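# Move cart and paper through door into yellow bay

## Task

Using r1, r2 or both, get the utility cart through the self-closing door into the other room and park it in the yellow taped bay so that all four wheels sit inside the tape and none touches it. The copy-paper case must rest in the cart's top tray without overhanging any edge. The door must be closed at the end, and neither robot may topple or be left leaning.

## Robot and tools

ROBOTS. Two identical Hello Robot Stretch 4 units, r1 and r2. Each has an omni-wheel base, a lift on a mast and one arm that reaches forward and ends in a wrist and gripper. Each is about 1.6 m tall, and its base rim lies within 0.23 m of the base origin. Never let two robots squeeze each other. That includes a base pushing into the other robot and a gripper closing on the other robot's fingers; either can end the task. Objects touching robots are fine. The robots' travel can differ by up to about 3 cm per metre, so a shared load can twist and tip them.

FRAMES. All positions are in metres. The base frame sits on the floor under the base centre, with x forward, y left and z up; hand_pose (a point between the open fingertips, only approximate) is given in it. The odometry frame is the base frame as it was at the scene's start. base_odometry counts only wheel turns, so slip shows up as travel; its heading is in rad, left positive, from -3.142 to 3.142. Each robot reports only in its own frames. To judge where the robots are relative to each other, use images, lidar_m or wrist_depth_mm.

TOOL move. Arguments are r1, r2, cameras and blocking. blocking must always be false. The call returns in about 0.5 s while motion continues. Each robot key holds that robot's own action; an omitted robot keeps whatever it was doing.
- base: a relative offset from where that base last reported itself (or its current spot if a move was still running). translate_m is metres, forward positive; strafe_m is metres, left positive; each ranges -2 to 2. rotate_rad is radians, counter-clockwise positive, -3.2 to 3.2. translate_m and strafe_m may be combined into one straight diagonal drive. rotate_rad goes alone.
- joints: absolute targets by name, with the done tolerance in brackets. lift_m 0 to 1.2 (±0.004). arm_m 0 to 0.55 (±0.004). wrist_yaw_rad -1.134 to 4.276 (0 forward, left positive, 3.14 folded back). wrist_pitch_rad -1.117 to 4.259 (0 level, 1.57 pointing down). wrist_roll_rad -1.117 to 4.259 (positive is clockwise seen from behind). Wrist tolerances are ±0.02. gripper_m -0.038 to 0.141 (±0.004): the fingertip gap, off by up to 0.015. An out-of-range joint target is clipped and reported. Other bad values get the call refused, and an unknown key makes it invalid.
- pace: "slow", "default", "fast" or "max". Base speeds are 0.1/0.3/0.4/0.6 m/s and 1/2/3/4 rad/s. Above lift_m 0.2 a raised lift lowers the base's top speed.
- speeds: per-joint top speed (not gripper_m).
- contact_limits: 0 (gentlest) to 1, default 0.5. Only arm_m, lift_m, translate_m, strafe_m and rotate_rad take one, each next to its own command. A base limit persists until the next action with base. arm_m needs roughly 15 to 40 N even at 0. For a light touch, use 0 and aim 1 to 3 mm past contact.
- end_of_arm: "enable_torque" alone, to revive wrist or gripper motors that switched off.
A move without an action returns full state, images and the scene number.

TOOL wait(seconds 0 to 10, cameras). Returns state; it returns early once a running robot comes to rest. wait(0) shows the "earlier move" line. TOOL stop(cameras) brakes every motion and re-brakes slack wheels; its "stop:" line says whether the wheels hold. TOOL zoom_image(camera, region [x0,y0,x1,y1] in pixels, top-left origin, at most 504 by 504) enlarges the newest image from that camera. TOOL finished_scene(scene) ends the current scene for good. The goal must hold with no robot help.

Cameras: r1_head_camera, r1_head_left_camera, r1_head_right_camera, r1_wrist_camera, the same four for r2, or "all". An unknown name invalidates the call.

RESULTS. The "move" line gives each moved robot "done" or its worst status. Statuses include moving, done, off_target (rested short and may still push), contact_stop (blocked, now slack), time_out (target dropped after 14 s), limit_stop_at_own_body, limit_stop_at_tilt (lean over 6 degrees; lift, arm and wheels go slack) and torque_fault (motor limp until enable_torque). A refused call, or an unplanned stop, cancels the later move, wait and finished_scene calls in that reply. Robots not named appear under "as last shown" with status "not commanded".
- on_its_own lists uncommanded behaviour; "held at" is the target, not the reading.
- lidar_m has 12 distances in 30-degree sectors, starting straight ahead and going counter-clockwise (4th left, 7th behind, 10th right). "-" means nothing seen or closer than 0.25 m.
- wrist_depth_mm is a 7x7 grid of depths from 100 to 2000 mm, read from the top left.
- base_tilt is in degrees, forward and right positive, with an error of up to about 3.
- If turned_by_wheels and turned_by_imu differ by more than about 0.1 rad over one move, the base slipped or hit something.
- motor_effort is in percent (peak in brackets). servo_current is in mA.

GRIPPING. To hold something, command a gap more than 0.015 below its width; about 0.06 below resists pulls. To hook behind a handle or bar, use -0.02 or less. Holding is not shown by the readings; a rise in gripper servo_current after closing to 0.015 or more suggests a firm grip. Open before twisting the base or wrist while the fingers are closed over a rim. For loads, keep the lift contact limit at 0.15 or more for 1 kg and 0.3 or more for 2 kg.

AVOID. Avoid the gripper over the base with a low lift (below about 0.2, or 0.45 pointing down). Avoid an up-tilted wrist combined with roll, and wrist_yaw_rad + wrist_pitch_rad below about -1.1. Turning, driving or braking with over 1 kg held and arm_m above 0.2 can tip the robot, especially at fast paces. Strong or high pushes and pulls can tip it too. Don't slam the door or cart, don't drop the paper case, and don't let anything fall.

Each tool is called after "Emit:" as a command line: name --argument value for each argument, lists and objects as JSON in quotes; but a table of rows of numbers goes row by row, as --pt "numbers of a row", without its own name.

## Session

Emit:
move

Scene clock: 0.00 s.
r1.base_odometry: x=+0.000 y=+0.000 heading=+0.000
r1.turned_by_wheels: +0.000
r1.turned_by_imu: +0.000
r1.base_tilt: forward=-1.6 right=+1.3
r1.lidar_m: 1.92 2.25 3.81 1.93 0.97 0.84 0.83 0.93 0.77 0.76 0.93 1.59
r1.base_status: not commanded
r1.joint_positions: lift_m=+0.127 arm_m=+0.000 wrist_yaw_rad=+3.089 wrist_pitch_rad=+0.002 wrist_roll_rad=+0.000 gripper_m=+0.056
r1.joint_status: not commanded
r1.measured_speeds: all 0
r1.motor_effort: lift_m=+20 arm_m=-4 wheel_0=+0 wheel_1=+1 wheel_2=+1
r1.servo_current: wrist_yaw_rad=39 wrist_pitch_rad=46 wrist_roll_rad=65 gripper_m=39
r1.hand_pose: x=-0.1125 y=+0.1024 z=+0.3046 quat_wxyz=(+0.026, -0.001, +0.000, +1.000) (m; r1's base frame)
r1.wrist_depth_mm: 137 138 - - - - - / 113 139 - - - - - / 117 140 224 - - - - / 137 161 - - - - - / - - - - - - - / - - 191 - 187 - - / 842 759 750 788 788 732 768
r2.base_odometry: x=+0.000 y=+0.000 heading=+0.000
r2.turned_by_wheels: +0.000
r2.turned_by_imu: +0.000
r2.base_tilt: forward=-0.6 right=+0.1
r2.lidar_m: 2.02 1.45 1.40 1.49 2.01 2.22 2.34 3.17 1.60 3.62 2.59 2.46
r2.base_status: not commanded
r2.joint_positions: lift_m=+0.295 arm_m=+0.000 wrist_yaw_rad=+3.133 wrist_pitch_rad=+0.002 wrist_roll_rad=+0.000 gripper_m=+0.056
r2.joint_status: not commanded
r2.measured_speeds: all 0
r2.motor_effort: lift_m=+18 arm_m=-4 wheel_0=+0 wheel_1=-1 wheel_2=+0
r2.servo_current: wrist_yaw_rad=46 wrist_pitch_rad=39 wrist_roll_rad=46 gripper_m=59
r2.hand_pose: x=-0.1167 y=+0.0898 z=+0.4727 quat_wxyz=(+0.004, -0.001, +0.000, +1.000) (m; r2's base frame)
r2.wrist_depth_mm: - 140 - - - - - / - 126 150 - - - - / - 130 185 - - - - / 144 143 272 - - - - / 229 - - - - - - / 226 1576 196 1576 190 1618 1464 / 226 1060 1138 - - 1025 1060
pictures: r1_head_camera, r1_head_left_camera, r1_head_right_camera, r1_wrist_camera, r2_head_camera, r2_head_left_camera, r2_head_right_camera, r2_wrist_camera
Images, in order (width x height): r1_head_camera 420x560, r1_head_left_camera 420x672, r1_head_right_camera 420x672, r1_wrist_camera 616x392, r2_head_camera 420x560, r2_head_left_camera 420x672, r2_head_right_camera 420x672, r2_wrist_camera 616x392.

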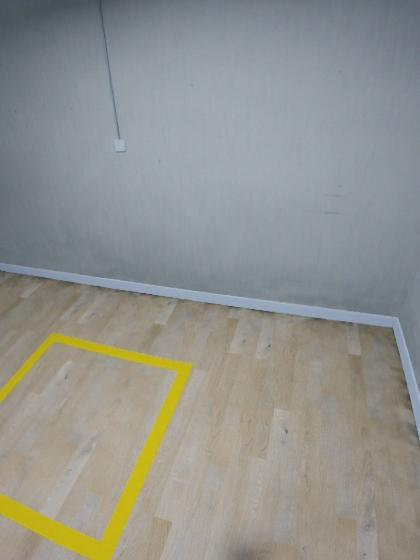

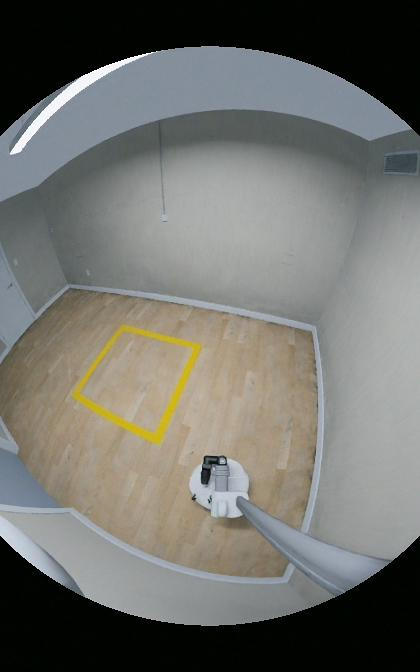

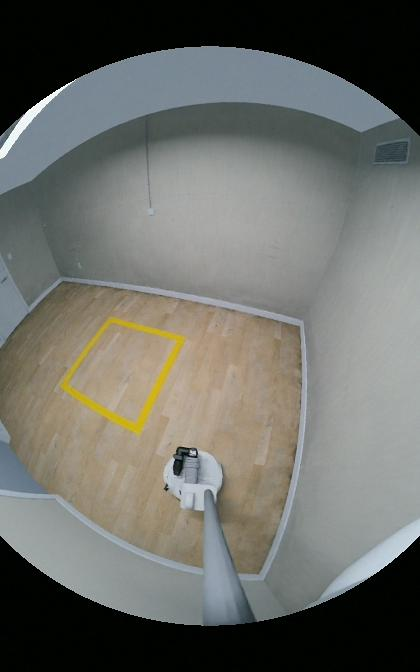

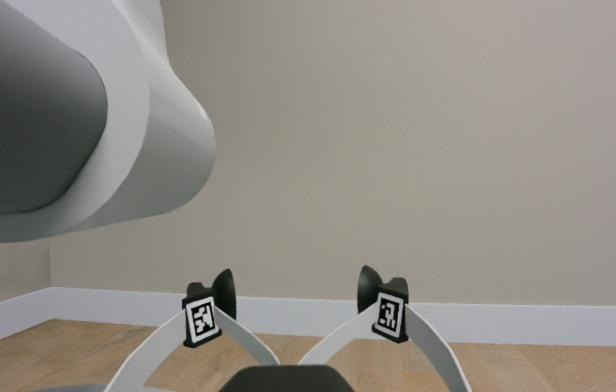

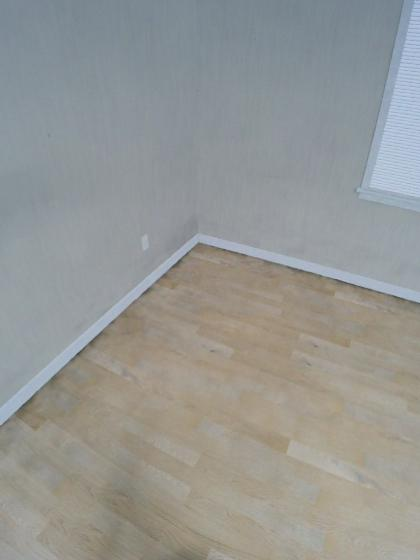

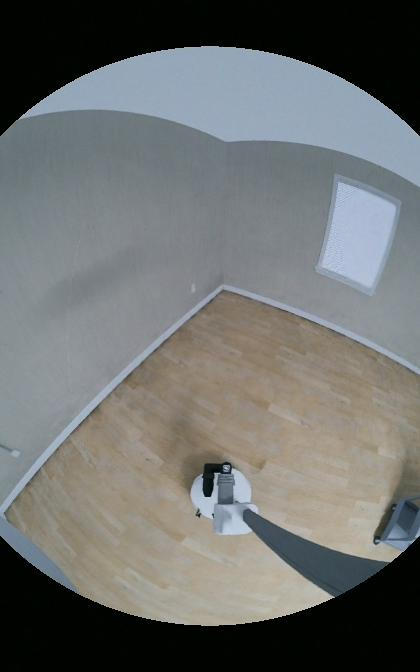

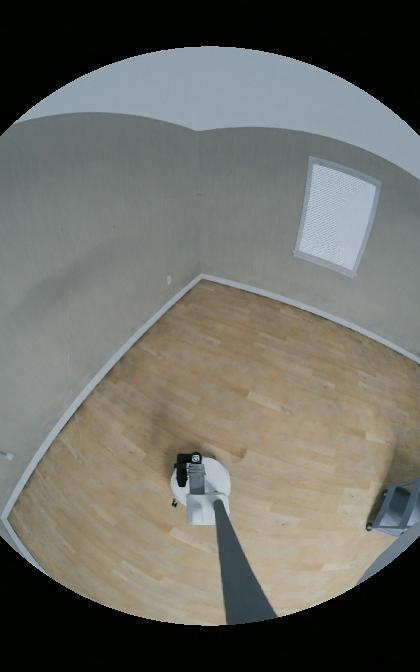

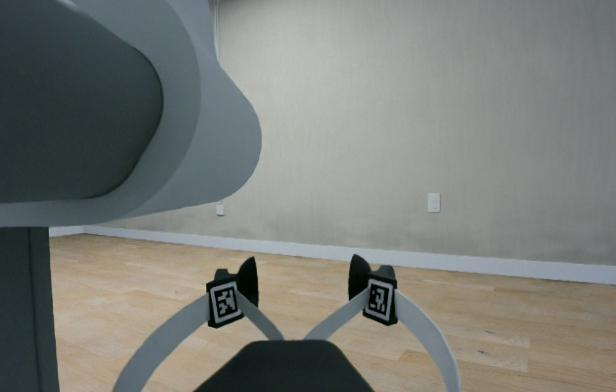

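Emit:
move --r1 '{"base":{"rotate_rad":1.6}}' --r2 '{"base":{"rotate_rad":-1.5}}' --blocking false

Emit:
wait --seconds 3

Emit:
wait --seconds 2 --cameras '["all"]'

Scene clock: 4.03 s.
move: r1 moving; r2 moving
r1.base_odometry: x=+0.000 y=+0.000 heading=+0.252
r1.turned_by_wheels: +0.252
r1.turned_by_imu: +0.252
r1.base_tilt: forward=-1.6 right=+1.2
r1.lidar_m: 1.98 2.71 3.66 1.25 0.89 0.80 0.87 0.80 0.77 0.82 1.11 1.92
r1.base_status: rotate_rad moving
r1.joint_positions: lift_m=+0.127 arm_m=+0.000 wrist_yaw_rad=+3.089 wrist_pitch_rad=+0.002 wrist_roll_rad=+0.000 gripper_m=+0.056
r1.joint_status: not commanded
r1.measured_speeds: translate_m=-0.001 strafe_m=-0.001 rotate_rad=+0.980 lift_m=+0.000 arm_m=+0.000 wrist_yaw_rad=+0.000 wrist_pitch_rad=+0.000 wrist_roll_rad=+0.000
r1.motor_effort: lift_m=+20(20) arm_m=-4(4) wheel_0=-8(9) wheel_1=-6(9) wheel_2=-7(7)
r1.servo_current: wrist_yaw_rad=59(59) wrist_pitch_rad=39(46) wrist_roll_rad=46(59) gripper_m=39(39)
r1.hand_pose: x=-0.1125 y=+0.1024 z=+0.3046 quat_wxyz=(+0.026, -0.001, +0.000, +1.000) (m; r1's base frame)
r1.wrist_depth_mm: 136 138 - - - - - / 113 139 - - - - - / 114 139 226 - - - - / 137 162 - - - - - / - - - - - - - / - 1060 190 - 187 - - / 778 750 750 798 750 699 732
r2.base_odometry: x=+0.000 y=+0.000 heading=-0.252
r2.turned_by_wheels: -0.252
r2.turned_by_imu: -0.244
r2.base_tilt: forward=-0.7 right=+0.1
r2.lidar_m: 2.52 1.62 1.40 1.40 1.67 2.23 2.24 2.64 1.59 1.63 2.93 2.49
r2.base_status: rotate_rad moving
r2.joint_positions: lift_m=+0.295 arm_m=+0.000 wrist_yaw_rad=+3.133 wrist_pitch_rad=+0.002 wrist_roll_rad=+0.000 gripper_m=+0.056
r2.joint_status: not commanded
r2.measured_speeds: translate_m=+0.000 strafe_m=+0.000 rotate_rad=-0.974 lift_m=+0.000 arm_m=+0.000 wrist_yaw_rad=+0.000 wrist_pitch_rad=+0.000 wrist_roll_rad=+0.000
r2.motor_effort: lift_m=+18(18) arm_m=-4(4) wheel_0=+8(9) wheel_1=+8(10) wheel_2=+9(11)
r2.servo_current: wrist_yaw_rad=33(52) wrist_pitch_rad=39(46) wrist_roll_rad=52(52) gripper_m=39(59)
r2.hand_pose: x=-0.1167 y=+0.0898 z=+0.4727 quat_wxyz=(+0.004, -0.001, +0.000, +1.000) (m; r2's base frame)
r2.wrist_depth_mm: - 141 - - - - - / - 127 150 - - - - / - 130 184 - - - - / 144 143 272 - - - - / 229 - - - - - - / 227 1576 196 1576 190 1661 1464 / 226 1060 1138 - - 1060 1060
pictures: none

Scene clock: 5.57 s.
earlier move: r1 moving; r2 done
r1.base_odometry: x=+0.000 y=+0.000 heading=+1.600
r1.turned_by_wheels: +1.348
r1.turned_by_imu: +1.355
r1.base_tilt: forward=-1.6 right=+1.3
r1.lidar_m: 1.88 0.98 0.83 0.84 0.89 0.77 0.78 0.93 1.63 1.93 2.23 3.92
r1.base_status: rotate_rad moving
r1.joint_positions: lift_m=+0.127 arm_m=+0.000 wrist_yaw_rad=+3.089 wrist_pitch_rad=+0.002 wrist_roll_rad=+0.000 gripper_m=+0.056
r1.joint_status: not commanded
r1.measured_speeds: all 0
r1.motor_effort: lift_m=+20(20) arm_m=-4(4) wheel_0=-3(10) wheel_1=+2(9) wheel_2=-1(8)
r1.servo_current: wrist_yaw_rad=33(65) wrist_pitch_rad=33(52) wrist_roll_rad=52(65) gripper_m=39(46)
r1.hand_pose: x=-0.1125 y=+0.1024 z=+0.3046 quat_wxyz=(+0.026, -0.001, +0.000, +1.000) (m; r1's base frame)
r1.wrist_depth_mm: 136 139 - - - - - / 113 139 - - - - - / 117 140 229 - - - - / 137 161 - - - - - / - - - - - - - / - - 190 - 187 - - / 842 750 759 143 741 707 768
r2.base_odometry: x=+0.000 y=+0.000 heading=-1.499
r2.turned_by_wheels: -1.248
r2.turned_by_imu: -1.215
r2.base_tilt: forward=-0.6 right=+0.1
r2.lidar_m: 3.34 2.53 2.50 1.87 1.44 1.40 1.52 2.20 2.23 2.38 3.46 1.60
r2.base_status: done
r2.joint_positions: lift_m=+0.295 arm_m=+0.000 wrist_yaw_rad=+3.133 wrist_pitch_rad=+0.002 wrist_roll_rad=+0.000 gripper_m=+0.056
r2.joint_status: not commanded
r2.measured_speeds: all 0
r2.motor_effort: lift_m=+18(18) arm_m=-4(4) wheel_0=+3(11) wheel_1=+1(11) wheel_2=+2(11)
r2.servo_current: wrist_yaw_rad=39(59) wrist_pitch_rad=39(46) wrist_roll_rad=52(52) gripper_m=39(59)
r2.hand_pose: x=-0.1167 y=+0.0898 z=+0.4727 quat_wxyz=(+0.004, -0.001, +0.000, +1.000) (m; r2's base frame)
r2.wrist_depth_mm: - 140 - - - - - / - 126 142 - - - - / - 130 185 - - - - / 144 143 265 - - - - / 229 - - - - - - / 228 1537 196 1336 190 - - / 226 1060 1138 - - 1042 1078
wait: 1.53 of 3 s (r2 has come to rest)
pictures: none

Scene clock: 5.63 s.
earlier move: r1 done
r1.base_odometry: x=+0.000 y=+0.000 heading=+1.600
r1.turned_by_wheels: +0.000
r1.turned_by_imu: +0.000
r1.base_tilt: forward=-1.6 right=+1.3
r1.lidar_m: 1.86 0.98 0.84 0.84 0.90 0.77 0.77 0.94 1.64 1.93 2.27 3.92
r1.base_status: done
r1.joint_positions: lift_m=+0.127 arm_m=+0.000 wrist_yaw_rad=+3.089 wrist_pitch_rad=+0.002 wrist_roll_rad=+0.000 gripper_m=+0.056
r1.joint_status: not commanded
r1.measured_speeds: all 0
r1.motor_effort: lift_m=+20(20) arm_m=-4(4) wheel_0=-3(10) wheel_1=-1(9) wheel_2=+0(8)
r1.servo_current: wrist_yaw_rad=65(65) wrist_pitch_rad=52(52) wrist_roll_rad=59(65) gripper_m=39(46)
r1.hand_pose: x=-0.1125 y=+0.1024 z=+0.3046 quat_wxyz=(+0.026, -0.001, +0.000, +1.000) (m; r1's base frame)
r1.wrist_depth_mm: 136 139 - - - - - / 113 139 - - - - - / 118 139 229 - - - - / 137 162 - - - - - / - - - - - - - / - - 190 - 187 - - / 842 741 750 143 750 707 759
r2.base_odometry: x=+0.000 y=+0.000 heading=-1.499
r2.turned_by_wheels: +0.000
r2.turned_by_imu: +0.000
r2.base_tilt: forward=-0.7 right=+0.0
r2.lidar_m: 3.36 2.53 2.49 1.85 1.43 1.40 1.50 2.20 2.24 2.37 3.45 1.59
r2.base_status: done
r2.joint_positions: lift_m=+0.295 arm_m=+0.000 wrist_yaw_rad=+3.133 wrist_pitch_rad=+0.002 wrist_roll_rad=+0.000 gripper_m=+0.056
r2.joint_status: not commanded
r2.measured_speeds: all 0
r2.motor_effort: lift_m=+18(18) arm_m=-4(4) wheel_0=+3(11) wheel_1=+1(11) wheel_2=+3(11)
r2.servo_current: wrist_yaw_rad=39(59) wrist_pitch_rad=39(46) wrist_roll_rad=39(52) gripper_m=46(59)
r2.hand_pose: x=-0.1167 y=+0.0898 z=+0.4727 quat_wxyz=(+0.004, -0.001, +0.000, +1.000) (m; r2's base frame)
r2.wrist_depth_mm: - 140 - - - - - / - 126 142 - - - - / - 130 185 - - - - / 144 144 264 - - - - / 229 - - - - - - / 227 1576 196 1308 190 - - / 226 1060 1160 - - 1042 1060
wait: 0.07 of 2 s (r1 has come to rest)
pictures: r1_head_camera, r1_head_left_camera, r1_head_right_camera, r1_wrist_camera, r2_head_camera, r2_head_left_camera, r2_head_right_camera, r2_wrist_camera
Images, in order (width x height): r1_head_camera 420x560, r1_head_left_camera 420x672, r1_head_right_camera 420x672, r1_wrist_camera 616x392, r2_head_camera 420x560, r2_head_left_camera 420x672, r2_head_right_camera 420x672, r2_wrist_camera 616x392.

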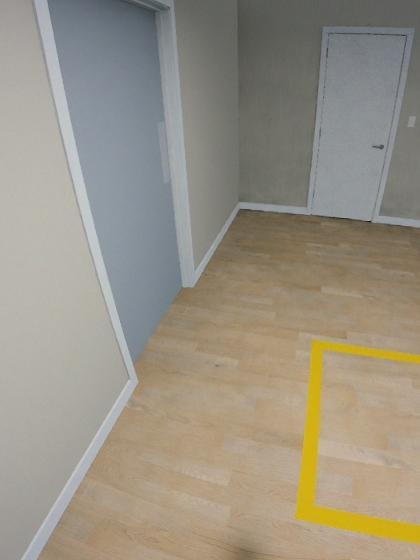

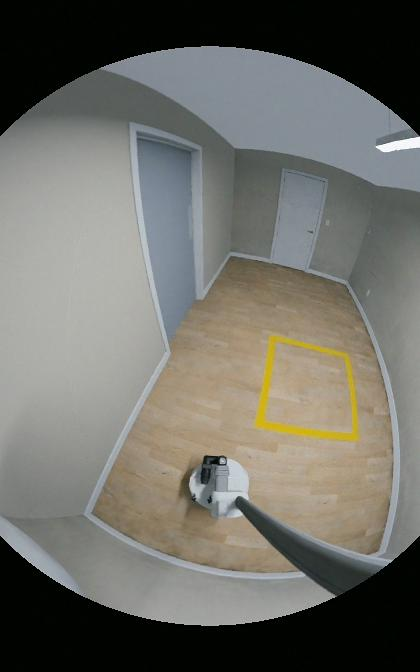

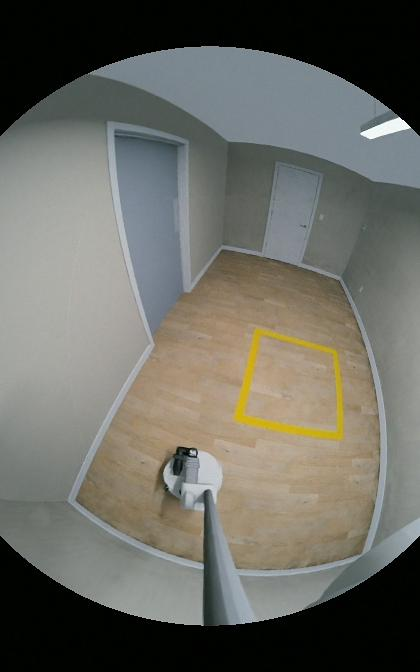

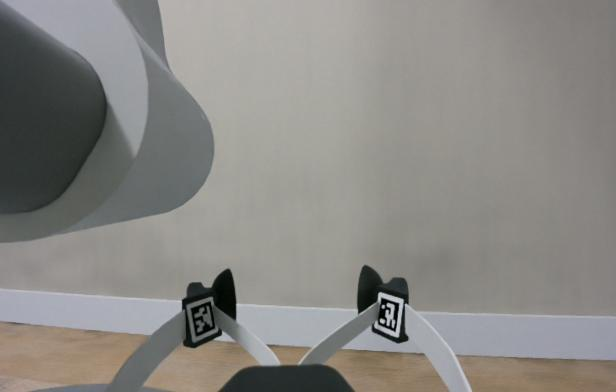

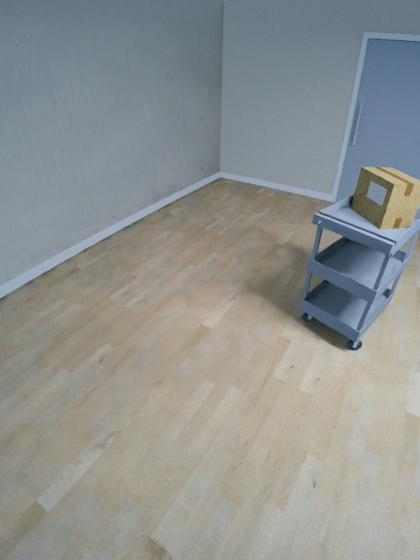

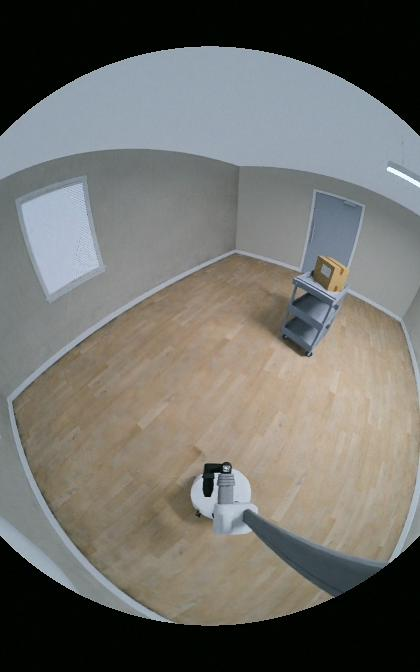

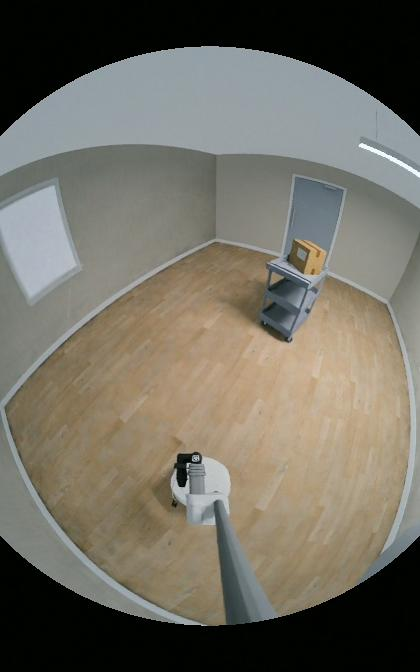

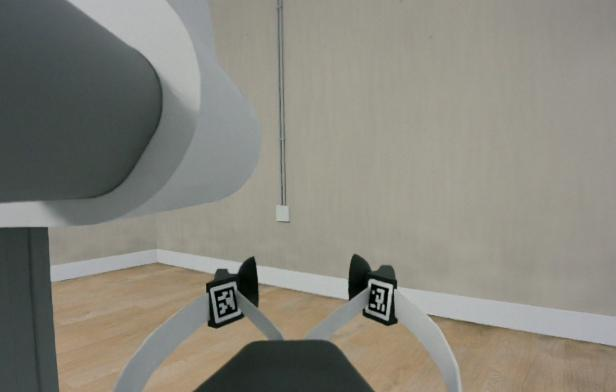

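Emit:
zoom_image --camera "r2_head_camera" --region '[280, 20, 420, 360]'

Emit:
zoom_image --camera "r2_head_left_camera" --region '[250, 180, 400, 370]'

Emit:
zoom_image --camera "r1_head_camera" --region '[20, 0, 220, 390]'

Emit:
zoom_image --camera "r1_head_left_camera" --region '[120, 110, 270, 370]'

Scaled by 1.482 from the camera's 420x560 image, which has a finer 1200x1600 frame.

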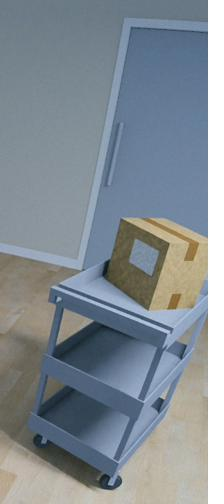

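Scaled by 2.653 from the camera's 420x672 image, which has a finer 600x960 frame.

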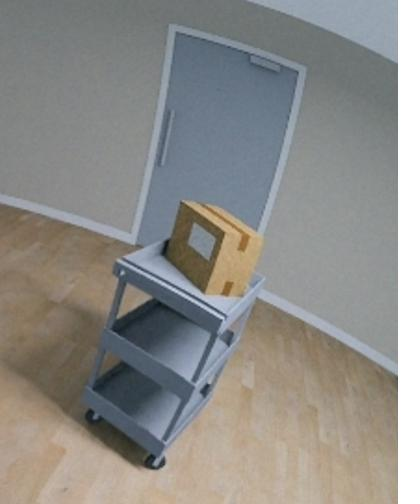

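Scaled by 1.292 from the camera's 420x560 image, which has a finer 600x800 frame.

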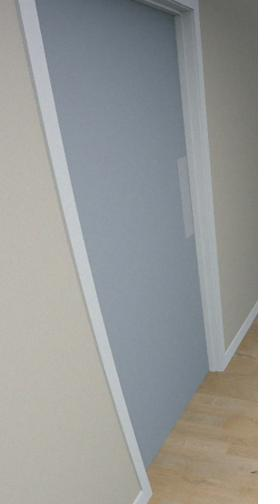

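Scaled by 1.938 from the camera's 420x672 image, which has a finer 600x960 frame.

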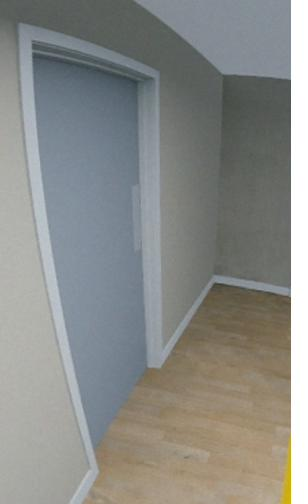

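Emit:
move --r2 '{"base":{"rotate_rad":-0.5}}' --blocking false

Emit:
wait --seconds 3 --cameras '["r2_head_camera","r2_head_right_camera","r2_head_left_camera"]'

Emit:
zoom_image --camera "r2_head_camera" --region '[100, 0, 420, 380]'

Scene clock: 25.00 s.
move: r2 moving
r1: as last shown
r1.base_tilt: forward=-1.6 right=+1.2
r1.lidar_m: 1.89 0.99 0.82 0.84 0.90 0.78 0.77 0.92 1.65 1.95 2.27 3.90
r1.motor_effort: lift_m=+20(20) arm_m=-4(4) wheel_0=-4(4) wheel_1=-1(1) wheel_2=-1(1)
r1.servo_current: wrist_yaw_rad=46(52) wrist_pitch_rad=39(46) wrist_roll_rad=65(65) gripper_m=39(46)
r1.wrist_depth_mm: 136 139 - - - - - / 113 139 - - - - - / 118 139 229 - - - - / 137 162 - - - - - / - - - - - - - / - - 190 - 188 - - / 842 741 750 143 750 699 759
r2.base_odometry: x=+0.000 y=+0.000 heading=-1.752
r2.turned_by_wheels: -0.252
r2.turned_by_imu: -0.244
r2.base_tilt: forward=-0.7 right=+0.1
r2.lidar_m: 1.69 2.78 2.48 2.47 1.53 1.39 1.43 1.78 2.19 2.25 2.76 1.58
r2.base_status: rotate_rad moving
r2.joint_positions: lift_m=+0.295 arm_m=+0.000 wrist_yaw_rad=+3.133 wrist_pitch_rad=+0.002 wrist_roll_rad=+0.000 gripper_m=+0.056
r2.joint_status: not commanded
r2.measured_speeds: translate_m=+0.000 strafe_m=+0.000 rotate_rad=-0.976 lift_m=+0.000 arm_m=+0.000 wrist_yaw_rad=+0.000 wrist_pitch_rad=+0.000 wrist_roll_rad=+0.000
r2.motor_effort: lift_m=+18(18) arm_m=-4(4) wheel_0=+7(9) wheel_1=+9(9) wheel_2=+10(11)
r2.servo_current: wrist_yaw_rad=46(52) wrist_pitch_rad=39(46) wrist_roll_rad=52(59) gripper_m=46(52)
r2.hand_pose: x=-0.1167 y=+0.0898 z=+0.4727 quat_wxyz=(+0.004, -0.001, +0.000, +1.000) (m; r2's base frame)
r2.wrist_depth_mm: - 141 - - - - - / - 126 141 - - - - / - 129 185 - - - - / 144 143 207 - - - - / 229 - - - - - - / 227 1537 194 1308 190 - - / 227 1042 1160 - - 1042 1060
pictures: none

Scene clock: 25.80 s.
earlier move: r2 done
r1.base_odometry: x=+0.000 y=+0.000 heading=+1.600
r1.turned_by_wheels: +0.000
r1.turned_by_imu: +0.000
r1.base_tilt: forward=-1.6 right=+1.3
r1.lidar_m: 1.87 0.97 0.84 0.83 0.90 0.76 0.77 0.93 1.66 1.94 2.28 3.90
r1.base_status: not commanded
r1.joint_positions: lift_m=+0.127 arm_m=+0.000 wrist_yaw_rad=+3.089 wrist_pitch_rad=+0.002 wrist_roll_rad=+0.000 gripper_m=+0.056
r1.joint_status: not commanded
r1.measured_speeds: all 0
r1.motor_effort: lift_m=+20(20) arm_m=-4(4) wheel_0=-4(4) wheel_1=-1(1) wheel_2=+0(1)
r1.servo_current: wrist_yaw_rad=59(65) wrist_pitch_rad=46(52) wrist_roll_rad=39(65) gripper_m=52(52)
r1.hand_pose: x=-0.1125 y=+0.1024 z=+0.3046 quat_wxyz=(+0.026, -0.001, +0.000, +1.000) (m; r1's base frame)
r1.wrist_depth_mm: 136 138 - - - - - / 113 139 - - - - - / 118 140 228 - - - - / 137 162 - - - - - / - - - - - - - / - - 190 - 187 - - / 842 750 759 143 741 691 768
r2.base_odometry: x=+0.000 y=+0.000 heading=-1.999
r2.turned_by_wheels: -0.247
r2.turned_by_imu: -0.241
r2.base_tilt: forward=-0.7 right=+0.0
r2.lidar_m: 1.60 3.26 2.49 2.50 1.83 1.44 1.41 1.54 2.26 2.22 2.40 3.58
r2.base_status: done
r2.joint_positions: lift_m=+0.295 arm_m=+0.000 wrist_yaw_rad=+3.133 wrist_pitch_rad=+0.002 wrist_roll_rad=+0.000 gripper_m=+0.056
r2.joint_status: not commanded
r2.measured_speeds: all 0
r2.motor_effort: lift_m=+18(18) arm_m=-4(4) wheel_0=+2(9) wheel_1=+3(9) wheel_2=+4(11)
r2.servo_current: wrist_yaw_rad=33(65) wrist_pitch_rad=39(46) wrist_roll_rad=33(59) gripper_m=52(52)
r2.hand_pose: x=-0.1167 y=+0.0898 z=+0.4727 quat_wxyz=(+0.004, -0.001, +0.000, +1.000) (m; r2's base frame)
r2.wrist_depth_mm: - 141 - - - - - / - 127 141 - - - - / - 129 185 - - - - / 144 143 207 - - - - / 220 - - - - - - / 220 1464 193 171 190 - 1336 / 226 1078 1138 - - 1025 1060
wait: 0.80 of 3 s (r2 has come to rest)
pictures: r2_head_camera, r2_head_left_camera, r2_head_right_camera
Images, in order (width x height): r2_head_camera 420x560, r2_head_left_camera 420x672, r2_head_right_camera 420x672.

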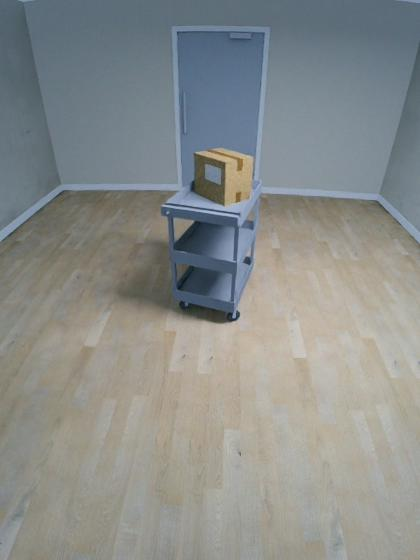

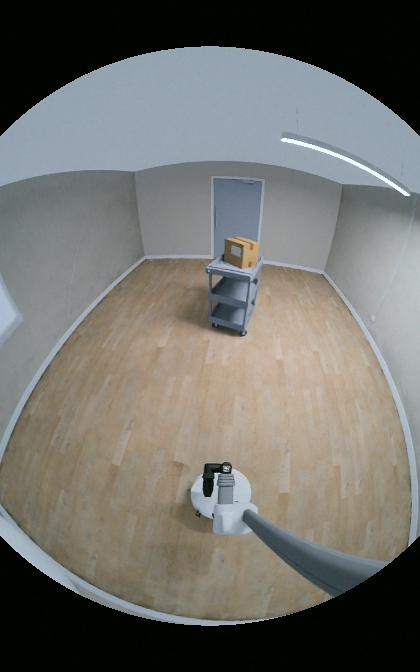

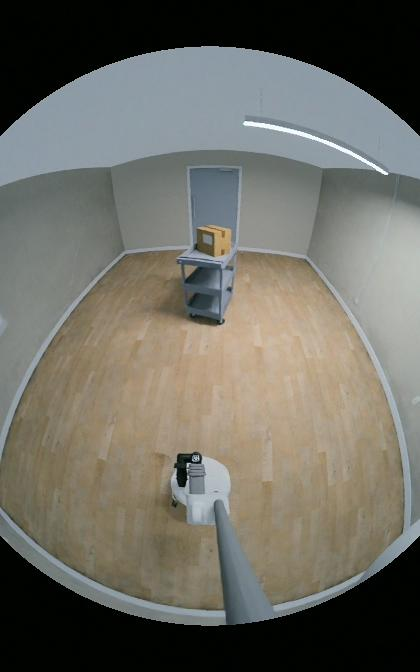

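Scaled by 1.326 from the camera's 420x560 image, which has a finer 1200x1600 frame.

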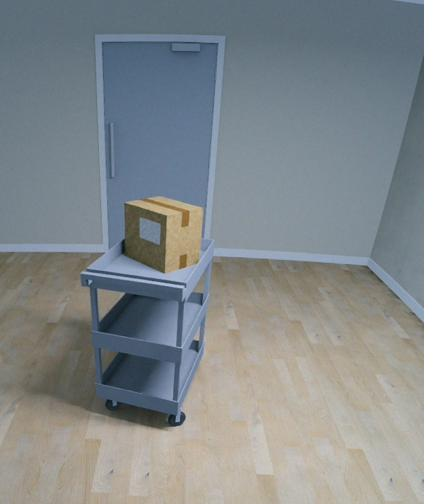

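Emit:
move --r2 '{"base":{"translate_m":0.45},"joints":{"lift_m":1.05,"wrist_yaw_rad":0,"gripper_m":0.12}}' --blocking false

Emit:
wait --seconds 3

Emit:
wait --seconds 3 --cameras '["r2_head_camera","r2_head_right_camera","r2_wrist_camera"]'

Emit:
zoom_image --camera "r2_head_camera" --region '[60, 60, 360, 480]'

Scene clock: 47.47 s.
move: r2 moving
r1: as last shown
r1.lidar_m: 1.90 0.97 0.84 0.83 0.91 0.77 0.79 0.92 1.65 1.94 2.29 3.91
r1.motor_effort: lift_m=+20(20) arm_m=-4(4) wheel_0=-3(4) wheel_1=-1(1) wheel_2=-1(1)
r1.servo_current: wrist_yaw_rad=46(65) wrist_pitch_rad=39(52) wrist_roll_rad=26(59) gripper_m=39(52)
r1.wrist_depth_mm: 136 139 - - - - - / 113 139 - - - - - / 117 140 229 - - - - / 137 162 - - - - - / - - - - - - - / - - 190 - 187 - - / 842 750 750 143 741 707 778
r2.base_odometry: x=-0.013 y=-0.028 heading=-1.999
r2.turned_by_wheels: +0.000
r2.turned_by_imu: +0.001
r2.base_tilt: forward=-0.7 right=+0.1
r2.lidar_m: 1.56 3.27 2.52 2.50 1.87 1.48 1.42 1.55 2.29 2.21 2.39 3.60
r2.base_status: translate_m moving
r2.joint_positions: lift_m=+0.333 arm_m=+0.000 wrist_yaw_rad=+2.571 wrist_pitch_rad=+0.002 wrist_roll_rad=+0.000 gripper_m=+0.075
r2.joint_status: lift_m moving; wrist_yaw_rad moving; gripper_m moving
r2.measured_speeds: translate_m=+0.121 strafe_m=-0.001 rotate_rad=+0.002 lift_m=+0.146 arm_m=+0.000 wrist_yaw_rad=-1.733 wrist_pitch_rad=+0.000 wrist_roll_rad=+0.000
r2.motor_effort: lift_m=+21(24) arm_m=-4(4) wheel_0=+9(10) wheel_1=+9(9) wheel_2=-12(12)
r2.servo_current: wrist_yaw_rad=78(130) wrist_pitch_rad=39(46) wrist_roll_rad=46(52) gripper_m=78(104)
r2.hand_pose: x=-0.0245 y=+0.2294 z=+0.5103 quat_wxyz=(+0.282, -0.001, +0.000, +0.960) (m; r2's base frame)
r2.wrist_depth_mm: - - - - - - - / - - - - - - - / - - - - - - - / - - - - - - - / - - - - - - - / - - 190 1537 189 1708 1537 / 1205 1138 1229 - 1182 1098 1118
pictures: none

Scene clock: 50.47 s.
earlier move: r2 moving
r1.base_odometry: x=+0.000 y=+0.000 heading=+1.600
r1.turned_by_wheels: +0.000
r1.turned_by_imu: +0.000
r1.base_tilt: forward=-1.6 right=+1.2
r1.lidar_m: 1.86 1.00 0.84 0.83 0.90 0.75 0.77 0.90 1.64 1.92 2.25 3.92
r1.base_status: not commanded
r1.joint_positions: lift_m=+0.127 arm_m=+0.000 wrist_yaw_rad=+3.089 wrist_pitch_rad=+0.002 wrist_roll_rad=+0.000 gripper_m=+0.056
r1.joint_status: not commanded
r1.measured_speeds: all 0
r1.motor_effort: lift_m=+20(20) arm_m=-4(4) wheel_0=-4(4) wheel_1=-1(1) wheel_2=-1(1)
r1.servo_current: wrist_yaw_rad=65(65) wrist_pitch_rad=39(52) wrist_roll_rad=59(78) gripper_m=39(52)
r1.hand_pose: x=-0.1125 y=+0.1024 z=+0.3046 quat_wxyz=(+0.026, -0.001, +0.000, +1.000) (m; r1's base frame)
r1.wrist_depth_mm: 136 139 - - - - - / 113 139 - - - - - / 118 140 229 - - - - / 137 162 - - - - - / - - - - - - - / - - 190 - 188 - - / 854 741 759 143 741 699 759
r2.base_odometry: x=-0.187 y=-0.409 heading=-1.999
r2.turned_by_wheels: +0.000
r2.turned_by_imu: +0.001
r2.base_tilt: forward=-0.7 right=+0.1
r2.lidar_m: 1.16 3.20 2.50 2.43 2.44 1.88 1.84 2.01 2.29 2.26 2.48 1.85
r2.base_status: done
r2.joint_positions: lift_m=+1.050 arm_m=+0.000 wrist_yaw_rad=+0.003 wrist_pitch_rad=+0.002 wrist_roll_rad=+0.000 gripper_m=+0.120
r2.joint_status: lift_m moving; wrist_yaw_rad moving; the others done
r2.measured_speeds: translate_m=+0.000 strafe_m=+0.000 rotate_rad=+0.000 lift_m=+0.009 arm_m=+0.000 wrist_yaw_rad=+0.000 wrist_pitch_rad=+0.000 wrist_roll_rad=+0.000
r2.motor_effort: lift_m=+23(27) arm_m=-4(4) wheel_0=+2(11) wheel_1=+3(9) wheel_2=-3(14)
r2.servo_current: wrist_yaw_rad=26(130) wrist_pitch_rad=39(46) wrist_roll_rad=52(65) gripper_m=52(111)
r2.hand_pose: x=+0.4596 y=-0.0866 z=+1.2274 quat_wxyz=(+1.000, +0.000, +0.001, +0.001) (m; r2's base frame)
r2.wrist_depth_mm: - - - - - - - / - - - - - - - / - - - - - - - / - - - - - - - / - - - - 1308 - - / - - 197 1308 199 - - / - - - - - - -
wait: 3.00 s; no rest
pictures: none

Scene clock: 50.77 s.
earlier move: r2 done
r1.base_odometry: x=+0.000 y=+0.000 heading=+1.600
r1.turned_by_wheels: +0.000
r1.turned_by_imu: +0.000
r1.base_tilt: forward=-1.6 right=+1.3
r1.lidar_m: 1.89 0.98 0.85 0.84 0.92 0.78 0.77 0.93 1.65 1.94 2.25 3.90
r1.base_status: not commanded
r1.joint_positions: lift_m=+0.127 arm_m=+0.000 wrist_yaw_rad=+3.089 wrist_pitch_rad=+0.002 wrist_roll_rad=+0.000 gripper_m=+0.056
r1.joint_status: not commanded
r1.measured_speeds: all 0
r1.motor_effort: lift_m=+20(20) arm_m=-4(4) wheel_0=-3(4) wheel_1=-1(1) wheel_2=-1(1)
r1.servo_current: wrist_yaw_rad=52(65) wrist_pitch_rad=52(52) wrist_roll_rad=52(78) gripper_m=39(52)
r1.hand_pose: x=-0.1125 y=+0.1024 z=+0.3046 quat_wxyz=(+0.026, -0.001, +0.000, +1.000) (m; r1's base frame)
r1.wrist_depth_mm: 136 139 - - - - - / 113 139 - - - - - / 118 140 228 - - - - / 137 162 - - - - - / - - - - - - - / - - 190 - 187 - - / 842 750 750 143 741 707 759
r2.base_odometry: x=-0.187 y=-0.409 heading=-1.999
r2.turned_by_wheels: +0.000
r2.turned_by_imu: +0.000
r2.base_tilt: forward=-0.7 right=+0.1
r2.lidar_m: 1.15 3.19 2.52 2.41 2.42 1.91 1.85 2.02 2.31 2.27 2.45 1.84
r2.base_status: done
r2.joint_positions: lift_m=+1.050 arm_m=+0.000 wrist_yaw_rad=+0.003 wrist_pitch_rad=+0.002 wrist_roll_rad=+0.000 gripper_m=+0.120
r2.joint_status: all done
r2.measured_speeds: all 0
r2.motor_effort: lift_m=+21(27) arm_m=-4(4) wheel_0=+2(11) wheel_1=+4(9) wheel_2=-3(14)
r2.servo_current: wrist_yaw_rad=33(130) wrist_pitch_rad=39(46) wrist_roll_rad=46(65) gripper_m=46(111)
r2.hand_pose: x=+0.4596 y=-0.0866 z=+1.2275 quat_wxyz=(+1.000, +0.000, +0.001, +0.001) (m; r2's base frame)
r2.wrist_depth_mm: - - - - - - - / - - - - - - - / - - - - - - - / - - - - - - - / - - - - 1336 - - / - - 198 1281 199 - - / - - - - - - -
wait: 0.30 of 3 s (r2 has come to rest)
pictures: r2_head_camera, r2_head_right_camera, r2_wrist_camera
Images, in order (width x height): r2_head_camera 420x560, r2_head_right_camera 420x672, r2_wrist_camera 616x392.

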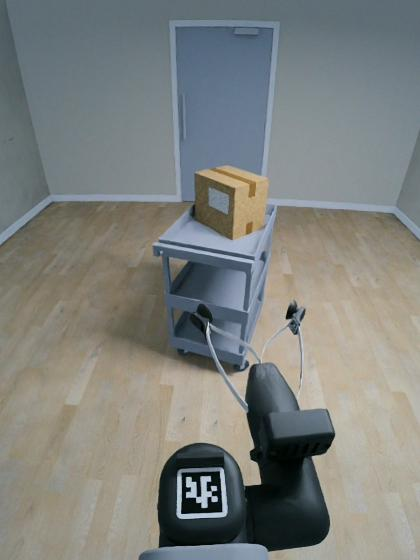

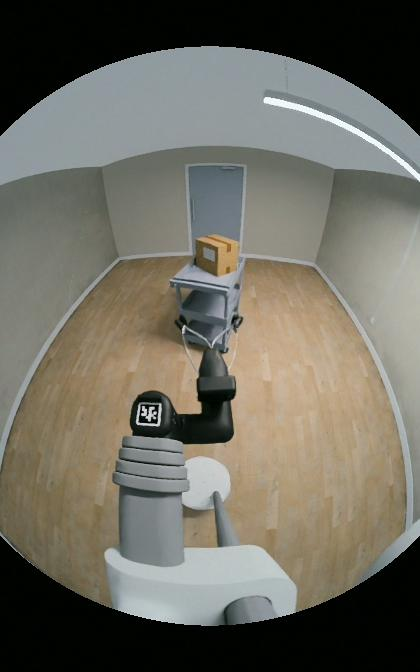

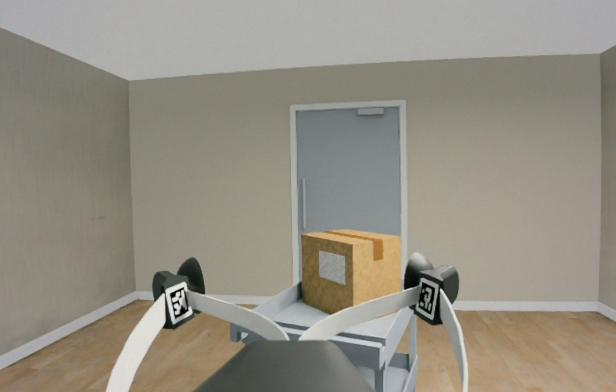

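Scaled by 1.200 from the camera's 420x560 image, which has a finer 1200x1600 frame.

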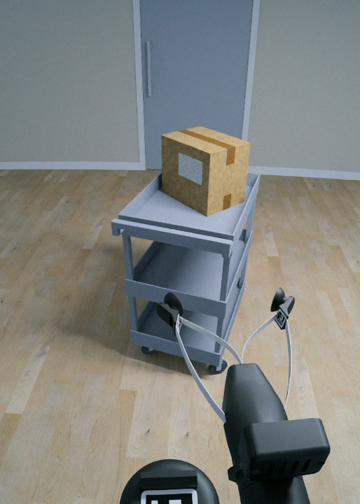

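Emit:
zoom_image --camera "r2_wrist_camera" --region '[200, 200, 460, 392]'

Emit:
zoom_image --camera "r2_head_camera" --region '[140, 150, 300, 300]'

Scaled by 1.938.

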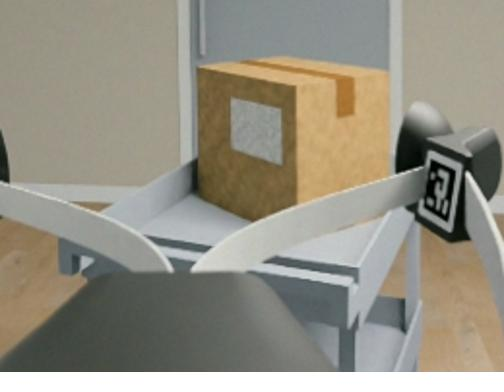

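Scaled by 3.150 from the camera's 420x560 image, which has a finer 1200x1600 frame.

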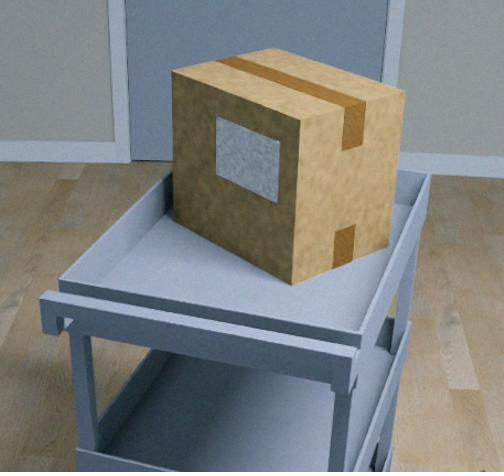

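Emit:
move --r2 '{"base":{"rotate_rad":-0.33},"joints":{"lift_m":0.62}}' --blocking false

Emit:
wait --seconds 4

Emit:
move --r2 '{"base":{"strafe_m":0.45}}' --blocking false

Emit:
wait --seconds 4 --cameras '["r2_head_camera","r2_wrist_camera"]'

Scene clock: 76.17 s.
move: r2 moving
r1: as last shown
r1.lidar_m: 1.88 0.99 0.83 0.82 0.89 0.77 0.77 0.92 1.65 1.94 2.27 3.90
r1.servo_current: wrist_yaw_rad=59(65) wrist_pitch_rad=46(46) wrist_roll_rad=46(59) gripper_m=46(46)
r1.wrist_depth_mm: 136 138 - - - - - / 114 139 - - - - - / 118 140 228 - - - - / 137 161 - - - - - / - - - - - - - / - - 191 - 187 - - / 854 750 759 143 750 699 759
r2.base_odometry: x=-0.187 y=-0.409 heading=-2.180
r2.turned_by_wheels: -0.181
r2.turned_by_imu: -0.176
r2.base_tilt: forward=-0.6 right=+0.1
r2.lidar_m: 1.15 1.29 2.64 2.42 2.53 1.99 1.86 1.91 2.43 2.27 2.33 3.02
r2.base_status: rotate_rad moving
r2.joint_positions: lift_m=+1.012 arm_m=+0.000 wrist_yaw_rad=+0.003 wrist_pitch_rad=+0.002 wrist_roll_rad=+0.000 gripper_m=+0.120
r2.joint_status: lift_m moving
r2.measured_speeds: translate_m=-0.001 strafe_m=+0.000 rotate_rad=-0.683 lift_m=-0.146 arm_m=+0.000 wrist_yaw_rad=+0.000 wrist_pitch_rad=+0.000 wrist_roll_rad=+0.000
r2.motor_effort: lift_m=+12(21) arm_m=-4(4) wheel_0=+5(10) wheel_1=+8(9) wheel_2=+8(11)
r2.servo_current: wrist_yaw_rad=52(59) wrist_pitch_rad=39(46) wrist_roll_rad=46(52) gripper_m=52(59)
r2.hand_pose: x=+0.4596 y=-0.0866 z=+1.1901 quat_wxyz=(+1.000, +0.000, +0.001, +0.001) (m; r2's base frame)
r2.wrist_depth_mm: - - - - - - - / - - - - - - - / - - - - - - - / - - - - - - - / - - 1430 1336 - - - / - - 196 1308 199 - - / - - - - - - -
pictures: none

Scene clock: 78.40 s.
earlier move: r2 done
r1.base_odometry: x=+0.000 y=+0.000 heading=+1.600
r1.turned_by_wheels: +0.000
r1.turned_by_imu: +0.000
r1.base_tilt: forward=-1.6 right=+1.3
r1.lidar_m: 1.90 1.00 0.83 0.83 0.90 0.77 0.77 0.92 1.66 1.96 2.26 3.90
r1.base_status: not commanded
r1.joint_positions: lift_m=+0.127 arm_m=+0.000 wrist_yaw_rad=+3.089 wrist_pitch_rad=+0.002 wrist_roll_rad=+0.000 gripper_m=+0.056
r1.joint_status: not commanded
r1.measured_speeds: all 0
r1.motor_effort: lift_m=+20(20) arm_m=-4(4) wheel_0=-3(4) wheel_1=-1(1) wheel_2=-1(1)
r1.servo_current: wrist_yaw_rad=52(72) wrist_pitch_rad=39(52) wrist_roll_rad=46(72) gripper_m=46(46)
r1.hand_pose: x=-0.1125 y=+0.1024 z=+0.3046 quat_wxyz=(+0.026, -0.001, +0.000, +1.000) (m; r1's base frame)
r1.wrist_depth_mm: 136 138 - - - - - / 113 139 - - - - - / 118 140 229 - - - - / 137 162 - - - - - / - - - - - - - / - - 189 - 187 - - / 831 750 759 143 741 691 768
r2.base_odometry: x=-0.187 y=-0.409 heading=-2.328
r2.turned_by_wheels: -0.148
r2.turned_by_imu: -0.143
r2.base_tilt: forward=-0.7 right=+0.0
r2.lidar_m: 1.17 1.22 2.81 2.43 2.46 2.15 1.86 1.88 2.21 2.26 2.31 2.73
r2.base_status: done
r2.joint_positions: lift_m=+0.620 arm_m=+0.000 wrist_yaw_rad=+0.003 wrist_pitch_rad=+0.002 wrist_roll_rad=+0.000 gripper_m=+0.120
r2.joint_status: all done
r2.measured_speeds: all 0
r2.motor_effort: lift_m=+14(21) arm_m=-4(4) wheel_0=+5(10) wheel_1=+3(9) wheel_2=+5(11)
r2.servo_current: wrist_yaw_rad=52(59) wrist_pitch_rad=33(46) wrist_roll_rad=52(65) gripper_m=46(59)
r2.hand_pose: x=+0.4596 y=-0.0866 z=+0.7981 quat_wxyz=(+1.000, +0.000, +0.001, +0.001) (m; r2's base frame)
r2.wrist_depth_mm: - - - - - - - / - - - - - - - / - - 1281 - - - - / - - 1366 - - - - / - - - - - - - / - 190 197 - 200 - - / 1756 1576 - - 1756 1618 1708
wait: 2.23 of 4 s (r2 has come to rest)
pictures: none

Scene clock: 78.90 s.
move: r2 moving
r1: as last shown
r1.lidar_m: 1.87 0.99 0.85 0.82 0.91 0.76 0.78 0.92 1.64 1.94 2.26 3.91
r1.servo_current: wrist_yaw_rad=52(59) wrist_pitch_rad=46(46) wrist_roll_rad=39(59) gripper_m=52(52)
r1.wrist_depth_mm: 136 139 - - - - - / 113 139 - - - - - / 118 140 229 - - - - / 137 161 - - - - - / - - - - - - - / - - 190 - 188 - - / 831 759 750 143 750 699 759
r2.base_odometry: x=-0.160 y=-0.434 heading=-2.327
r2.turned_by_wheels: +0.000
r2.turned_by_imu: +0.000
r2.base_tilt: forward=-0.7 right=+0.0
r2.lidar_m: 1.16 1.20 2.78 2.40 2.44 2.10 1.86 1.85 2.20 2.31 2.31 2.76
r2.base_status: strafe_m moving
r2.joint_positions: lift_m=+0.620 arm_m=+0.000 wrist_yaw_rad=+0.003 wrist_pitch_rad=+0.002 wrist_roll_rad=+0.000 gripper_m=+0.120
r2.joint_status: not commanded
r2.measured_speeds: translate_m=+0.000 strafe_m=+0.140 rotate_rad=+0.000 lift_m=+0.000 arm_m=+0.000 wrist_yaw_rad=+0.000 wrist_pitch_rad=+0.000 wrist_roll_rad=+0.000
r2.motor_effort: lift_m=+14(14) arm_m=-4(4) wheel_0=-7(11) wheel_1=+13(13) wheel_2=-2(2)
r2.servo_current: wrist_yaw_rad=46(59) wrist_pitch_rad=39(46) wrist_roll_rad=46(59) gripper_m=52(59)
r2.hand_pose: x=+0.4595 y=-0.0866 z=+0.7981 quat_wxyz=(+1.000, +0.000, +0.001, +0.001) (m; r2's base frame)
r2.wrist_depth_mm: - - - - - - - / - - - - - - - / - - 1308 - - - - / - - 1281 - - - - / - - - - - - - / - 214 194 - 199 - - / 1808 1618 - - 1808 1661 1708
pictures: none

Scene clock: 81.23 s.
earlier move: r2 done
r1.base_odometry: x=+0.000 y=+0.000 heading=+1.600
r1.turned_by_wheels: +0.000
r1.turned_by_imu: +0.000
r1.base_tilt: forward=-1.6 right=+1.3
r1.lidar_m: 1.85 0.98 0.83 0.83 0.89 0.77 0.76 0.91 1.68 1.95 2.26 3.91
r1.base_status: not commanded
r1.joint_positions: lift_m=+0.127 arm_m=+0.000 wrist_yaw_rad=+3.089 wrist_pitch_rad=+0.002 wrist_roll_rad=+0.000 gripper_m=+0.056
r1.joint_status: not commanded
r1.measured_speeds: all 0
r1.motor_effort: lift_m=+20(20) arm_m=-4(4) wheel_0=-4(4) wheel_1=+0(1) wheel_2=-1(1)
r1.servo_current: wrist_yaw_rad=52(72) wrist_pitch_rad=52(52) wrist_roll_rad=52(72) gripper_m=39(52)
r1.hand_pose: x=-0.1125 y=+0.1024 z=+0.3046 quat_wxyz=(+0.026, -0.001, +0.000, +1.000) (m; r1's base frame)
r1.wrist_depth_mm: 136 138 - - - - - / 113 139 - - - - - / 118 140 229 - - - - / 137 162 - - - - - / - - - - - - - / - - 190 - 187 - - / 854 759 750 143 741 699 759
r2.base_odometry: x=+0.141 y=-0.718 heading=-2.328
r2.turned_by_wheels: +0.000
r2.turned_by_imu: +0.000
r2.base_tilt: forward=-0.7 right=+0.0
r2.lidar_m: 1.15 3.83 2.35 2.01 2.00 2.22 1.95 1.97 2.33 2.69 2.70 3.26
r2.base_status: done
r2.joint_positions: lift_m=+0.620 arm_m=+0.000 wrist_yaw_rad=+0.003 wrist_pitch_rad=+0.002 wrist_roll_rad=+0.000 gripper_m=+0.120
r2.joint_status: not commanded
r2.measured_speeds: all 0
r2.motor_effort: lift_m=+15(15) arm_m=-4(4) wheel_0=+0(13) wheel_1=+0(13) wheel_2=+0(2)
r2.servo_current: wrist_yaw_rad=46(59) wrist_pitch_rad=39(52) wrist_roll_rad=52(59) gripper_m=46(59)
r2.hand_pose: x=+0.4595 y=-0.0866 z=+0.7980 quat_wxyz=(+1.000, +0.000, +0.001, +0.001) (m; r2's base frame)
r2.wrist_depth_mm: - - - - - - - / - - - - - - - / - - - 1281 - - - / - - - - - - - / - - - - - - - / - - 198 - 192 - - / 1756 1708 1661 - 1756 1661 1661
wait: 2.33 of 4 s (r2 has come to rest)
pictures: r2_head_camera, r2_wrist_camera
Images, in order (width x height): r2_head_camera 420x560, r2_wrist_camera 616x392.

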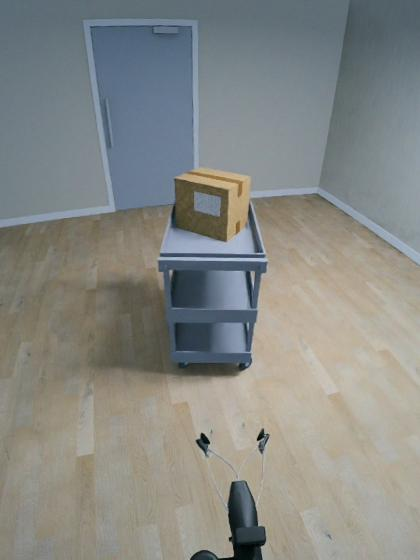

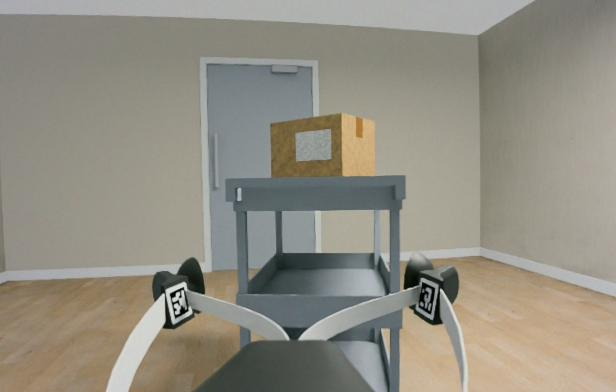

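Emit:
zoom_image --camera "r2_wrist_camera" --region '[210, 150, 430, 290]'

Emit:
zoom_image --camera "r2_head_camera" --region '[140, 220, 290, 290]'

Scaled by 2.291.

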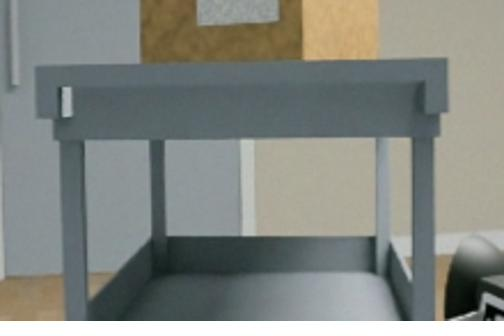

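Scaled by 3.360 from the camera's 420x560 image, which has a finer 1200x1600 frame.

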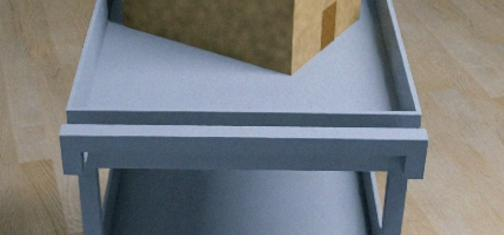

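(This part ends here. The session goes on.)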